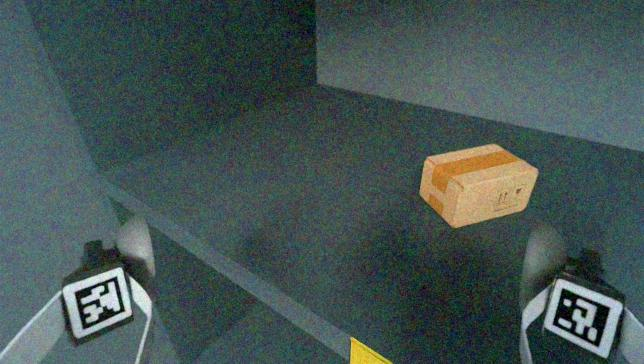

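Request:
{"api": "move", "payload": {"base": {"translate_m":-0.168}, "joints": {"wrist_yaw_rad":1.0}}}

Request:
{"api": "move", "payload": {"joints": {"arm_m":0.43}}}

Request:
{"api": "move", "payload": {"joints": {"lift_m":0.555}, "cameras": ["wrist_camera"]}}

Scene clock: 517.43 s.
move: done
base_odometry: x=+0.124 y=-0.996 heading=+0.230
turned_by_wheels: +0.000
turned_by_imu: +0.000
base_tilt: forward=-0.3 right=-1.3
lidar_m: 0.73 0.76 1.03 3.69 1.80 1.51 1.54 1.24 0.59 0.67 0.94 0.76
head_depth_mm: 479 500 524 576 622 708 792 / 586 735 716 691 632 709 754 / 600 895 963 815 913 967 806 / 615 890 959 803 1138 997 804 / 631 894 960 797 1140 993 799 / 650 891 960 785 1144 985 796 / 671 891 959 772 1138 923 812
base_status: done
joint_positions: lift_m=+0.620 arm_m=+0.200 wrist_yaw_rad=+0.997 wrist_pitch_rad=-0.370 wrist_roll_rad=+0.005 gripper_m=+0.170 head_pan_rad=-1.570 head_tilt_rad=-0.450
joint_status: all done
measured_speeds: all 0
motor_effort: left_wheel=-4.2(13.1) right_wheel=-8.6(9.8) lift_m=+29.7(31.3) arm_m=+5.1(9.1) wrist_yaw_rad=+2.1(6.2) wrist_pitch_rad=+3.4(3.4) wrist_roll_rad=-1.6(1.9) gripper_m=+0.3(1.1) head_pan_rad=+0.6(1.4) head_tilt_rad=-3.6(3.9)
hand_pose: x=+0.1719 y=-0.4700 z=+0.6436 quat_wxyz=(+0.672, +0.447, -0.549, +0.217) (m; base frame)
wrist_depth_mm: - - - - 748 - - / - - - - - - - / - - - - - 389 - / - - - - - 379 - / - 143 - - 322 311 318 / 117 124 - - 285 272 279 / 116 790 828 - 264 241 106
pictures: none

Scene clock: 520.37 s.
move: done
base_odometry: x=+0.124 y=-0.996 heading=+0.230
turned_by_wheels: +0.000
turned_by_imu: +0.000
base_tilt: forward=-0.4 right=-1.1
lidar_m: 0.73 0.76 1.03 3.69 1.80 1.51 1.54 1.24 0.59 0.67 0.93 0.75
head_depth_mm: 479 500 524 575 622 710 794 / 587 735 713 690 629 698 742 / 601 894 962 814 913 658 780 / 614 895 968 805 1142 685 825 / 632 891 966 796 1140 748 823 / 651 888 962 783 1145 987 814 / 671 891 959 772 1136 921 810
base_status: not commanded
joint_positions: lift_m=+0.620 arm_m=+0.430 wrist_yaw_rad=+0.997 wrist_pitch_rad=-0.370 wrist_roll_rad=+0.004 gripper_m=+0.170 head_pan_rad=-1.570 head_tilt_rad=-0.450
joint_status: all done
measured_speeds: all 0
motor_effort: left_wheel=-5.0(5.2) right_wheel=-9.2(9.9) lift_m=+27.7(29.7) arm_m=+13.2(15.1) wrist_yaw_rad=+2.5(3.5) wrist_pitch_rad=+3.2(3.4) wrist_roll_rad=-1.4(1.8) gripper_m=+0.5(1.2) head_pan_rad=+0.5(1.4) head_tilt_rad=-2.8(3.3)
hand_pose: x=+0.1719 y=-0.7000 z=+0.6436 quat_wxyz=(+0.672, +0.447, -0.549, +0.217) (m; base frame)
wrist_depth_mm: - - - 629 - - 310 / - - - 665 - - 318 / - - - - - - 321 / - - - 301 - - 330 / - 146 326 280 281 310 326 / - 141 285 283 282 271 277 / - 240 246 245 243 236 106
pictures: none

Scene clock: 521.80 s.
move: done
base_odometry: x=+0.124 y=-0.996 heading=+0.230
turned_by_wheels: +0.000
turned_by_imu: +0.000
base_tilt: forward=-0.3 right=-1.1
lidar_m: 0.73 0.75 1.03 3.67 1.81 1.51 1.54 1.24 0.59 0.67 0.94 0.75
head_depth_mm: 479 500 524 575 622 708 794 / 588 735 715 689 631 709 769 / 601 893 964 815 916 883 609 / 615 889 966 803 1140 736 799 / 632 891 958 792 1140 954 798 / 648 890 962 783 1142 987 796 / 672 890 958 771 1136 923 812
base_status: not commanded
joint_positions: lift_m=+0.555 arm_m=+0.430 wrist_yaw_rad=+0.997 wrist_pitch_rad=-0.370 wrist_roll_rad=+0.004 gripper_m=+0.170 head_pan_rad=-1.570 head_tilt_rad=-0.450
joint_status: all done
measured_speeds: all 0
motor_effort: left_wheel=-4.6(5.3) right_wheel=-9.1(9.7) lift_m=+23.3(26.5) arm_m=+12.6(14.0) wrist_yaw_rad=+1.3(3.5) wrist_pitch_rad=+3.2(3.4) wrist_roll_rad=-1.4(1.8) gripper_m=+0.8(1.0) head_pan_rad=+0.7(0.9) head_tilt_rad=-2.1(2.9)
hand_pose: x=+0.1719 y=-0.7000 z=+0.5786 quat_wxyz=(+0.672, +0.447, -0.549, +0.217) (m; base frame)
wrist_depth_mm: - - - 633 - - 309 / - - - - - - 316 / - - - 250 261 - 330 / 301 301 299 249 266 291 285 / 245 233 241 240 238 236 243 / - 140 203 202 201 193 191 / 168 172 175 174 173 172 106
pictures: wrist_camera
camera_calibration:
wrist_camera: T_world_to_cam=[[-0.511619, -0.858761, -0.0278448, -0.490486], [-0.452637, 0.296927, -0.840805, 0.80463], [0.730319, -0.417568, -0.540621, 0.0611326], [0, 0, 0, 1]] pos_world=[0.0686172, -0.6346, 0.695929]

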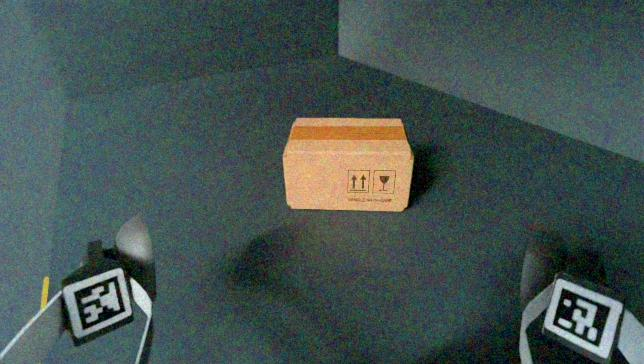

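Request:
{"api": "move", "payload": {"base": {"translate_m":0.081}, "joints": {"arm_m":0.488}, "speeds": {"translate_m":0.06,"arm_m":0.043}, "cameras": ["wrist_camera"]}}

Request:
{"api": "move", "payload": {"joints": {"gripper_m":0.06}, "cameras": ["wrist_camera"]}}

Scene clock: 530.77 s.
move: done
base_odometry: x=+0.203 y=-0.977 heading=+0.230
turned_by_wheels: +0.000
turned_by_imu: +0.000
base_tilt: forward=-0.2 right=-1.1
lidar_m: 0.65 0.67 0.92 2.52 2.15 1.57 1.62 1.31 0.61 1.00 0.82 0.67
head_depth_mm: 576 724 709 692 643 708 768 / 588 894 944 825 834 938 807 / 600 893 961 814 1145 767 608 / 616 894 962 804 1145 765 826 / 632 893 961 796 1146 895 821 / 651 889 958 768 1147 925 817 / 670 890 957 775 1132 981 813
base_status: done
joint_positions: lift_m=+0.555 arm_m=+0.488 wrist_yaw_rad=+0.997 wrist_pitch_rad=-0.370 wrist_roll_rad=+0.004 gripper_m=+0.170 head_pan_rad=-1.570 head_tilt_rad=-0.450
joint_status: all done
measured_speeds: all 0
motor_effort: left_wheel=+2.3(9.4) right_wheel=+9.1(11.1) lift_m=+24.3(24.4) arm_m=+12.4(15.2) wrist_yaw_rad=+1.8(3.3) wrist_pitch_rad=+3.2(3.4) wrist_roll_rad=-1.6(1.8) gripper_m=+0.6(1.2) head_pan_rad=+0.3(0.9) head_tilt_rad=-0.8(2.1)
hand_pose: x=+0.1719 y=-0.7580 z=+0.5786 quat_wxyz=(+0.672, +0.447, -0.549, +0.217) (m; base frame)
wrist_depth_mm: - - - - - 317 264 / - - - - - 321 274 / - - - - - 333 282 / 303 299 297 294 292 287 275 / 245 233 241 165 169 235 233 / 122 140 196 161 158 193 190 / 167 171 175 173 168 172 106
pictures: wrist_camera
camera_calibration:
wrist_camera: T_world_to_cam=[[-0.511596, -0.858776, -0.027802, -0.540336], [-0.452663, 0.296884, -0.840807, 0.821824], [0.730319, -0.417568, -0.540621, 0.0369134], [0, 0, 0, 1]] pos_world=[0.0686172, -0.6926, 0.695929]

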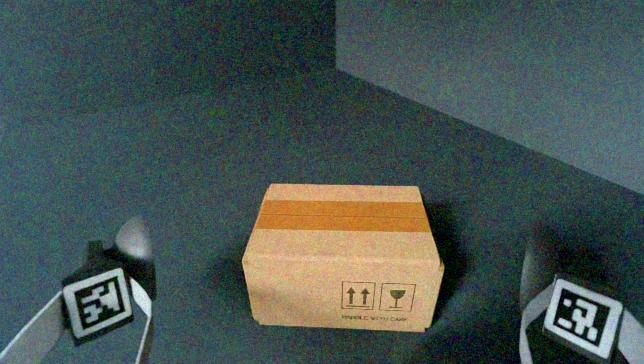

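Scene clock: 532.40 s.
move: done
base_odometry: x=+0.203 y=-0.977 heading=+0.230
turned_by_wheels: +0.000
turned_by_imu: +0.000
base_tilt: forward=-0.4 right=-1.2
lidar_m: 0.65 0.67 0.92 2.52 2.15 1.57 1.62 1.31 0.61 1.00 0.82 0.67
head_depth_mm: 576 725 710 694 643 707 769 / 588 893 945 824 833 937 810 / 602 894 966 813 1148 762 610 / 616 890 965 803 1140 762 823 / 632 896 964 793 1144 835 819 / 651 890 960 769 1140 920 814 / 672 889 960 776 1135 983 814
base_status: not commanded
joint_positions: lift_m=+0.555 arm_m=+0.488 wrist_yaw_rad=+0.997 wrist_pitch_rad=-0.370 wrist_roll_rad=+0.004 gripper_m=+0.060 head_pan_rad=-1.570 head_tilt_rad=-0.450
joint_status: all done
measured_speeds: all 0
motor_effort: left_wheel=+1.4(2.5) right_wheel=+8.6(9.6) lift_m=+23.7(24.6) arm_m=+10.0(13.1) wrist_yaw_rad=+2.3(3.0) wrist_pitch_rad=+3.1(3.3) wrist_roll_rad=-1.7(1.8) gripper_m=-9.9(83.5) head_pan_rad=+0.0(0.9) head_tilt_rad=-1.3(2.0)
hand_pose: x=+0.1719 y=-0.7580 z=+0.5786 quat_wxyz=(+0.672, +0.447, -0.549, +0.217) (m; base frame)
wrist_depth_mm: - - - - - 316 265 / - - - - - 323 275 / - - - - - 332 284 / 302 298 296 294 290 289 274 / 244 244 155 164 162 236 233 / 207 199 151 164 150 198 196 / 181 166 171 173 169 124 171
pictures: wrist_camera
camera_calibration:
wrist_camera: T_world_to_cam=[[-0.511596, -0.858776, -0.027802, -0.540336], [-0.452663, 0.296884, -0.840807, 0.821824], [0.730319, -0.417568, -0.540621, 0.0369134], [0, 0, 0, 1]] pos_world=[0.0686172, -0.6926, 0.695929]

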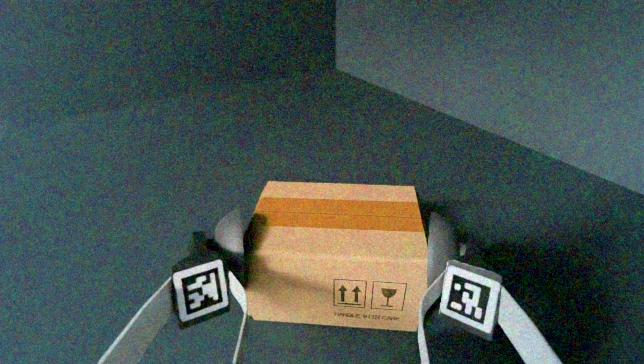

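Request:
{"api": "move", "payload": {"joints": {"gripper_m":0.02}}}

Request:
{"api": "move", "payload": {"joints": {"lift_m":0.64}}}

Request:
{"api": "move", "payload": {"joints": {"arm_m":0.0}, "cameras": ["wrist_camera"]}}

Request:
{"api": "move", "payload": {"base": {"translate_m":-0.235}, "joints": {"wrist_yaw_rad":1.9}}}

Request:
{"api": "move", "payload": {"base": {"rotate_rad":-1.585}, "joints": {"lift_m":0.84,"head_tilt_rad":-0.6}}}

Request:
{"api": "move", "payload": {"base": {"translate_m":-0.85}}}

Request:
{"api": "move", "payload": {"base": {"translate_m":-0.82}, "cameras": ["head_camera","wrist_camera"]}}

Scene clock: 548.90 s.
move: done
base_odometry: x=+0.203 y=-0.977 heading=+0.230
turned_by_wheels: +0.000
turned_by_imu: +0.000
base_tilt: forward=-0.3 right=-1.1
lidar_m: 0.65 0.67 0.92 2.53 2.14 1.57 1.62 1.31 0.61 1.00 0.82 0.67
head_depth_mm: 575 725 711 693 644 706 769 / 588 889 945 823 834 940 810 / 601 895 963 813 1149 765 608 / 616 893 960 806 1149 763 824 / 633 892 964 794 1143 837 820 / 652 893 962 771 1145 924 819 / 673 890 956 774 1138 978 814
base_status: not commanded
joint_positions: lift_m=+0.555 arm_m=+0.488 wrist_yaw_rad=+0.998 wrist_pitch_rad=-0.370 wrist_roll_rad=+0.004 gripper_m=+0.021 head_pan_rad=-1.570 head_tilt_rad=-0.450
joint_status: all done
measured_speeds: all 0
motor_effort: left_wheel=+1.7(2.2) right_wheel=+8.4(9.4) lift_m=+24.1(25.2) arm_m=+3.4(6.0) wrist_yaw_rad=+1.1(2.7) wrist_pitch_rad=+3.3(3.4) wrist_roll_rad=-1.5(1.8) gripper_m=-18.4(93.4) head_pan_rad=-0.7(0.7) head_tilt_rad=-0.6(1.4)
hand_pose: x=+0.1719 y=-0.7579 z=+0.5786 quat_wxyz=(+0.672, +0.447, -0.549, +0.217) (m; base frame)
wrist_depth_mm: - - - - - 316 266 / - - - - - 321 274 / - - - - - 334 283 / 303 300 298 294 291 290 273 / 244 242 164 164 163 235 233 / 205 205 131 160 148 198 197 / 177 115 171 171 168 121 171
pictures: none

Scene clock: 550.50 s.
move: done
base_odometry: x=+0.203 y=-0.977 heading=+0.230
turned_by_wheels: +0.000
turned_by_imu: +0.000
base_tilt: forward=-0.4 right=-1.3
lidar_m: 0.65 0.67 0.92 2.53 2.14 1.57 1.62 1.31 0.62 0.99 0.82 0.67
head_depth_mm: 577 727 710 691 643 710 769 / 587 895 943 824 834 913 780 / 601 895 966 815 687 698 784 / 617 893 963 805 695 778 825 / 633 893 963 794 776 899 822 / 652 892 960 771 1138 909 815 / 672 892 959 778 1132 977 812
base_status: not commanded
joint_positions: lift_m=+0.640 arm_m=+0.488 wrist_yaw_rad=+0.998 wrist_pitch_rad=-0.373 wrist_roll_rad=+0.004 gripper_m=+0.021 head_pan_rad=-1.570 head_tilt_rad=-0.450
joint_status: all done
measured_speeds: all 0
motor_effort: left_wheel=+2.1(2.3) right_wheel=+8.4(9.4) lift_m=+30.7(35.1) arm_m=+1.1(3.9) wrist_yaw_rad=+1.9(2.8) wrist_pitch_rad=+3.8(3.9) wrist_roll_rad=-1.5(1.8) gripper_m=-18.2(19.3) head_pan_rad=-0.6(0.8) head_tilt_rad=-0.2(1.1)
hand_pose: x=+0.1717 y=-0.7577 z=+0.6629 quat_wxyz=(+0.672, +0.448, -0.549, +0.216) (m; base frame)
wrist_depth_mm: - - - 541 - 318 264 / - - - - - 318 275 / - - - - - 327 282 / - - - 195 195 340 294 / - - 155 164 158 355 306 / 303 320 131 160 130 303 296 / 270 115 259 252 250 249 260
pictures: none

Scene clock: 555.27 s.
move: done
base_odometry: x=+0.203 y=-0.977 heading=+0.230
turned_by_wheels: +0.000
turned_by_imu: +0.000
base_tilt: forward=-0.3 right=-1.2
lidar_m: 0.65 0.67 0.92 2.52 2.14 1.57 1.61 1.32 0.61 1.00 0.82 0.67
head_depth_mm: 574 724 708 694 644 710 767 / 585 895 946 824 832 939 813 / 599 891 965 813 1151 1004 829 / 613 891 962 802 1147 996 824 / 631 893 963 794 1133 988 824 / 649 890 965 771 1141 986 818 / 668 889 962 773 1139 982 813
base_status: not commanded
joint_positions: lift_m=+0.640 arm_m=+0.001 wrist_yaw_rad=+0.998 wrist_pitch_rad=-0.373 wrist_roll_rad=+0.004 gripper_m=+0.021 head_pan_rad=-1.570 head_tilt_rad=-0.450
joint_status: all done
measured_speeds: all 0
motor_effort: left_wheel=+1.7(2.3) right_wheel=+8.0(9.8) lift_m=+25.5(30.9) arm_m=-12.6(14.9) wrist_yaw_rad=+1.5(3.5) wrist_pitch_rad=+3.7(3.9) wrist_roll_rad=-1.7(1.8) gripper_m=-18.8(19.0) head_pan_rad=-0.5(1.1) head_tilt_rad=+0.5(1.5)
hand_pose: x=+0.1717 y=-0.2703 z=+0.6629 quat_wxyz=(+0.672, +0.448, -0.549, +0.216) (m; base frame)
wrist_depth_mm: 441 463 - - - 773 - / 466 - - - - - - / 504 - - - - - - / - 554 - 195 - - - / - 612 155 165 163 - - / - - 131 159 131 - - / - 97 818 793 728 102 -
pictures: wrist_camera
camera_calibration:
wrist_camera: T_world_to_cam=[[-0.511288, -0.858956, -0.0279241, -0.11924], [-0.454751, 0.297973, -0.839293, 0.747544], [0.729236, -0.416422, -0.542961, 0.28833], [0, 0, 0, 1]] pos_world=[0.0687197, -0.205102, 0.780631]

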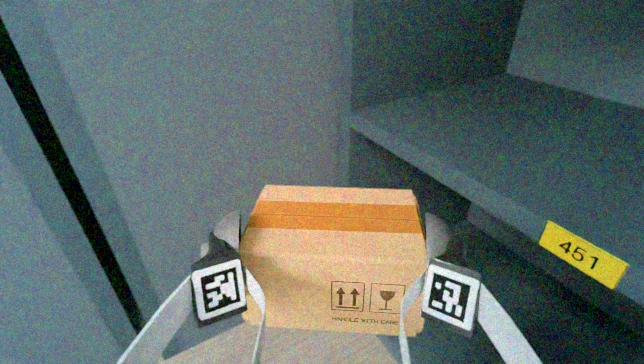

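Scene clock: 558.73 s.
move: done
base_odometry: x=-0.026 y=-1.031 heading=+0.230
turned_by_wheels: +0.000
turned_by_imu: +0.000
base_tilt: forward=-0.4 right=-1.3
lidar_m: 0.88 0.91 1.25 3.69 1.40 1.44 1.39 1.11 1.05 0.56 1.05 0.91
head_depth_mm: 577 896 964 831 1151 1016 838 / 449 482 935 766 1149 1006 831 / 448 487 527 566 621 697 782 / 542 874 943 701 629 707 790 / 634 893 958 793 1145 992 820 / 652 893 962 784 1143 981 818 / 672 887 959 775 1137 978 812
base_status: done
joint_positions: lift_m=+0.640 arm_m=+0.001 wrist_yaw_rad=+1.897 wrist_pitch_rad=-0.373 wrist_roll_rad=+0.004 gripper_m=+0.021 head_pan_rad=-1.570 head_tilt_rad=-0.450
joint_status: all done
measured_speeds: all 0
motor_effort: left_wheel=-9.5(11.7) right_wheel=-3.1(12.5) lift_m=+29.1(29.5) arm_m=-12.5(13.5) wrist_yaw_rad=+1.2(5.2) wrist_pitch_rad=+3.8(3.9) wrist_roll_rad=-1.4(1.8) gripper_m=-18.2(19.1) head_pan_rad=-0.6(1.3) head_tilt_rad=+1.6(1.8)
hand_pose: x=+0.1964 y=-0.0719 z=+0.6629 quat_wxyz=(+0.511, +0.642, -0.299, +0.487) (m; base frame)
wrist_depth_mm: - - - - - 675 - / - - - - - 732 - / - - - - - - - / - - - 196 862 - - / - - 158 164 160 - - / - - 131 160 130 896 - / 856 115 814 796 784 797 806
pictures: none

Scene clock: 562.37 s.
move: done
base_odometry: x=-0.026 y=-1.031 heading=-1.355
turned_by_wheels: -1.585
turned_by_imu: -1.560
base_tilt: forward=-0.3 right=-1.3
lidar_m: 0.56 1.05 0.91 0.88 0.91 1.25 3.67 1.41 1.44 1.39 1.11 1.05
head_depth_mm: 1147 1256 1389 1567 1748 1493 1313 / 1134 1252 1391 1570 1738 1490 1334 / 1142 1250 1386 1565 1735 1480 303 / 1142 1251 1396 1566 1717 1466 298 / 1141 1255 1381 1567 1712 1459 1217 / 1146 1253 1397 1584 1735 1455 1217 / 1157 1264 1406 1586 1736 1449 1211
base_status: done
joint_positions: lift_m=+0.840 arm_m=+0.001 wrist_yaw_rad=+1.898 wrist_pitch_rad=-0.373 wrist_roll_rad=+0.004 gripper_m=+0.021 head_pan_rad=-1.570 head_tilt_rad=-0.600
joint_status: all done
measured_speeds: all 0
motor_effort: left_wheel=+7.1(12.0) right_wheel=-9.4(13.2) lift_m=+29.6(34.5) arm_m=-12.3(13.5) wrist_yaw_rad=+1.8(3.0) wrist_pitch_rad=+3.8(4.0) wrist_roll_rad=-1.5(1.8) gripper_m=-18.2(18.9) head_pan_rad=-0.8(1.4) head_tilt_rad=-5.6(7.5)
hand_pose: x=+0.1963 y=-0.0719 z=+0.8628 quat_wxyz=(+0.511, +0.642, -0.299, +0.487) (m; base frame)
wrist_depth_mm: - - - - 427 - - / - - - - 460 - - / - - - - 511 - - / - - - 196 520 - - / - - 158 164 157 - - / - - 131 159 131 - - / - 115 - 174 779 111 -
pictures: none

Scene clock: 572.00 s.
move: done
base_odometry: x=-0.208 y=-0.201 heading=-1.355
turned_by_wheels: +0.000
turned_by_imu: +0.000
base_tilt: forward=-0.5 right=-1.2
lidar_m: 1.40 1.25 0.91 0.88 0.91 1.24 2.87 1.28 1.00 0.97 1.44 1.70
head_depth_mm: 1153 1276 1408 1135 873 1497 1312 / 1161 1268 1397 1123 867 1489 1333 / 1158 1272 1391 1112 861 1417 303 / 1158 1268 1411 1555 1748 1478 298 / 1163 1268 1404 1592 1734 1470 1224 / 1140 1253 1384 1561 1709 1464 1216 / 1142 1250 1393 1559 1715 1443 1214
base_status: done
joint_positions: lift_m=+0.840 arm_m=+0.001 wrist_yaw_rad=+1.898 wrist_pitch_rad=-0.373 wrist_roll_rad=+0.004 gripper_m=+0.021 head_pan_rad=-1.570 head_tilt_rad=-0.600
joint_status: not commanded
measured_speeds: all 0
motor_effort: left_wheel=-5.0(9.9) right_wheel=-6.8(14.4) lift_m=+24.9(30.1) arm_m=-6.1(12.4) wrist_yaw_rad=+1.5(3.4) wrist_pitch_rad=+3.9(4.0) wrist_roll_rad=-1.5(1.8) gripper_m=-18.3(19.1) head_pan_rad=-1.0(2.0) head_tilt_rad=-4.9(5.9)
hand_pose: x=+0.1963 y=-0.0719 z=+0.8628 quat_wxyz=(+0.511, +0.642, -0.299, +0.487) (m; base frame)
wrist_depth_mm: - - - - - - - / - - - - - - - / - - - - - - - / - - - - - - - / - - 158 164 163 - - / - - 131 159 131 - - / - 115 - - - - -
pictures: none

Scene clock: 581.33 s.
move: done
base_odometry: x=-0.384 y=+0.600 heading=-1.355
turned_by_wheels: +0.000
turned_by_imu: -0.001
base_tilt: forward=-0.2 right=-1.2
lidar_m: 2.21 1.24 0.91 0.88 0.91 1.25 2.06 2.00 1.13 0.77 1.06 1.96
head_depth_mm: 1157 1280 1417 1134 874 1454 1315 / 1153 1268 1396 1126 867 1485 1337 / 1157 1270 1393 1110 861 1484 303 / 1162 1269 1389 1098 883 1433 298 / 1157 1271 1389 1091 881 1426 1220 / 1157 1271 1391 1079 872 1420 1217 / 1161 1273 1395 1068 865 1441 1210
base_status: done
joint_positions: lift_m=+0.840 arm_m=+0.001 wrist_yaw_rad=+1.898 wrist_pitch_rad=-0.373 wrist_roll_rad=+0.004 gripper_m=+0.021 head_pan_rad=-1.570 head_tilt_rad=-0.600
joint_status: not commanded
measured_speeds: all 0
motor_effort: left_wheel=-3.4(9.9) right_wheel=-8.4(14.7) lift_m=+25.4(25.8) arm_m=+0.4(6.2) wrist_yaw_rad=+1.7(3.3) wrist_pitch_rad=+3.9(4.0) wrist_roll_rad=-1.6(1.9) gripper_m=-18.5(19.1) head_pan_rad=-2.4(2.4) head_tilt_rad=-4.0(5.3)
hand_pose: x=+0.1963 y=-0.0719 z=+0.8628 quat_wxyz=(+0.511, +0.642, -0.299, +0.487) (m; base frame)
wrist_depth_mm: - - - - - - - / - - - - - - - / - - - - - - - / - - - - - - - / - - 158 164 163 - - / - - 131 159 131 - - / - 115 - - - - -
pictures: head_camera (sideways), wrist_camera
camera_calibration:
head_camera: T_world_to_cam=[[-0.0467445, 0.520086, -0.852834, 1.12534], [0.997499, -0.0210087, -0.0674855, 0.0813531], [-0.0530152, -0.853856, -0.517803, 0.629753], [0, 0, 0, 1]] pos_world=[0.00484051, -0.0458484, 1.29131]
wrist_camera: T_world_to_cam=[[0.354909, -0.934483, -0.0279613, -0.10607], [-0.516507, -0.17106, -0.839023, 0.845597], [0.779269, 0.312219, -0.543377, 0.504478], [0, 0, 0, 1]] pos_world=[0.0812772, -0.11198, 0.980632]

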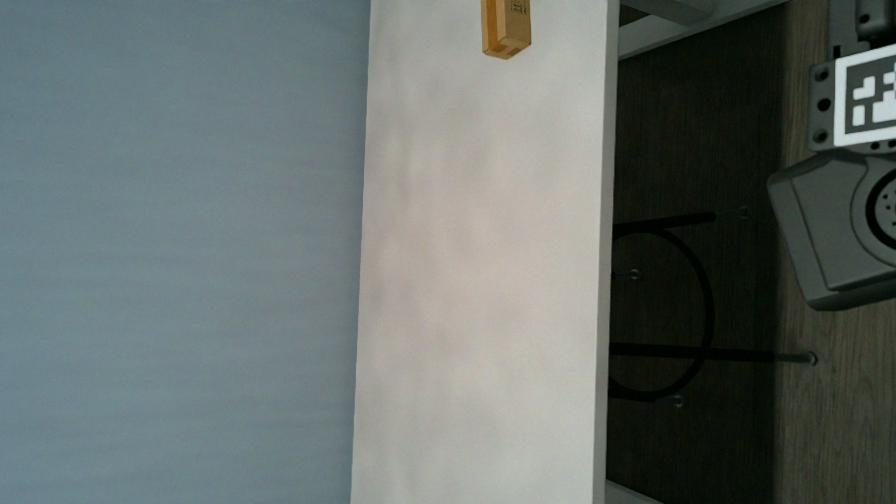

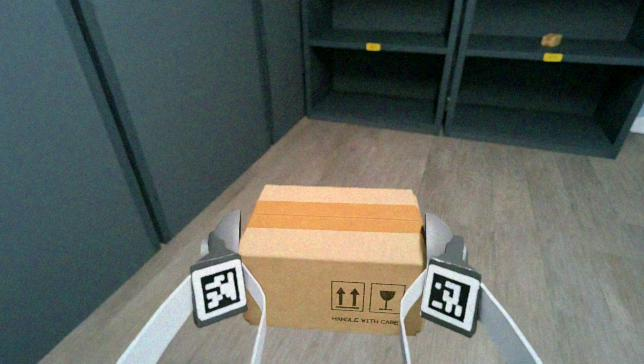

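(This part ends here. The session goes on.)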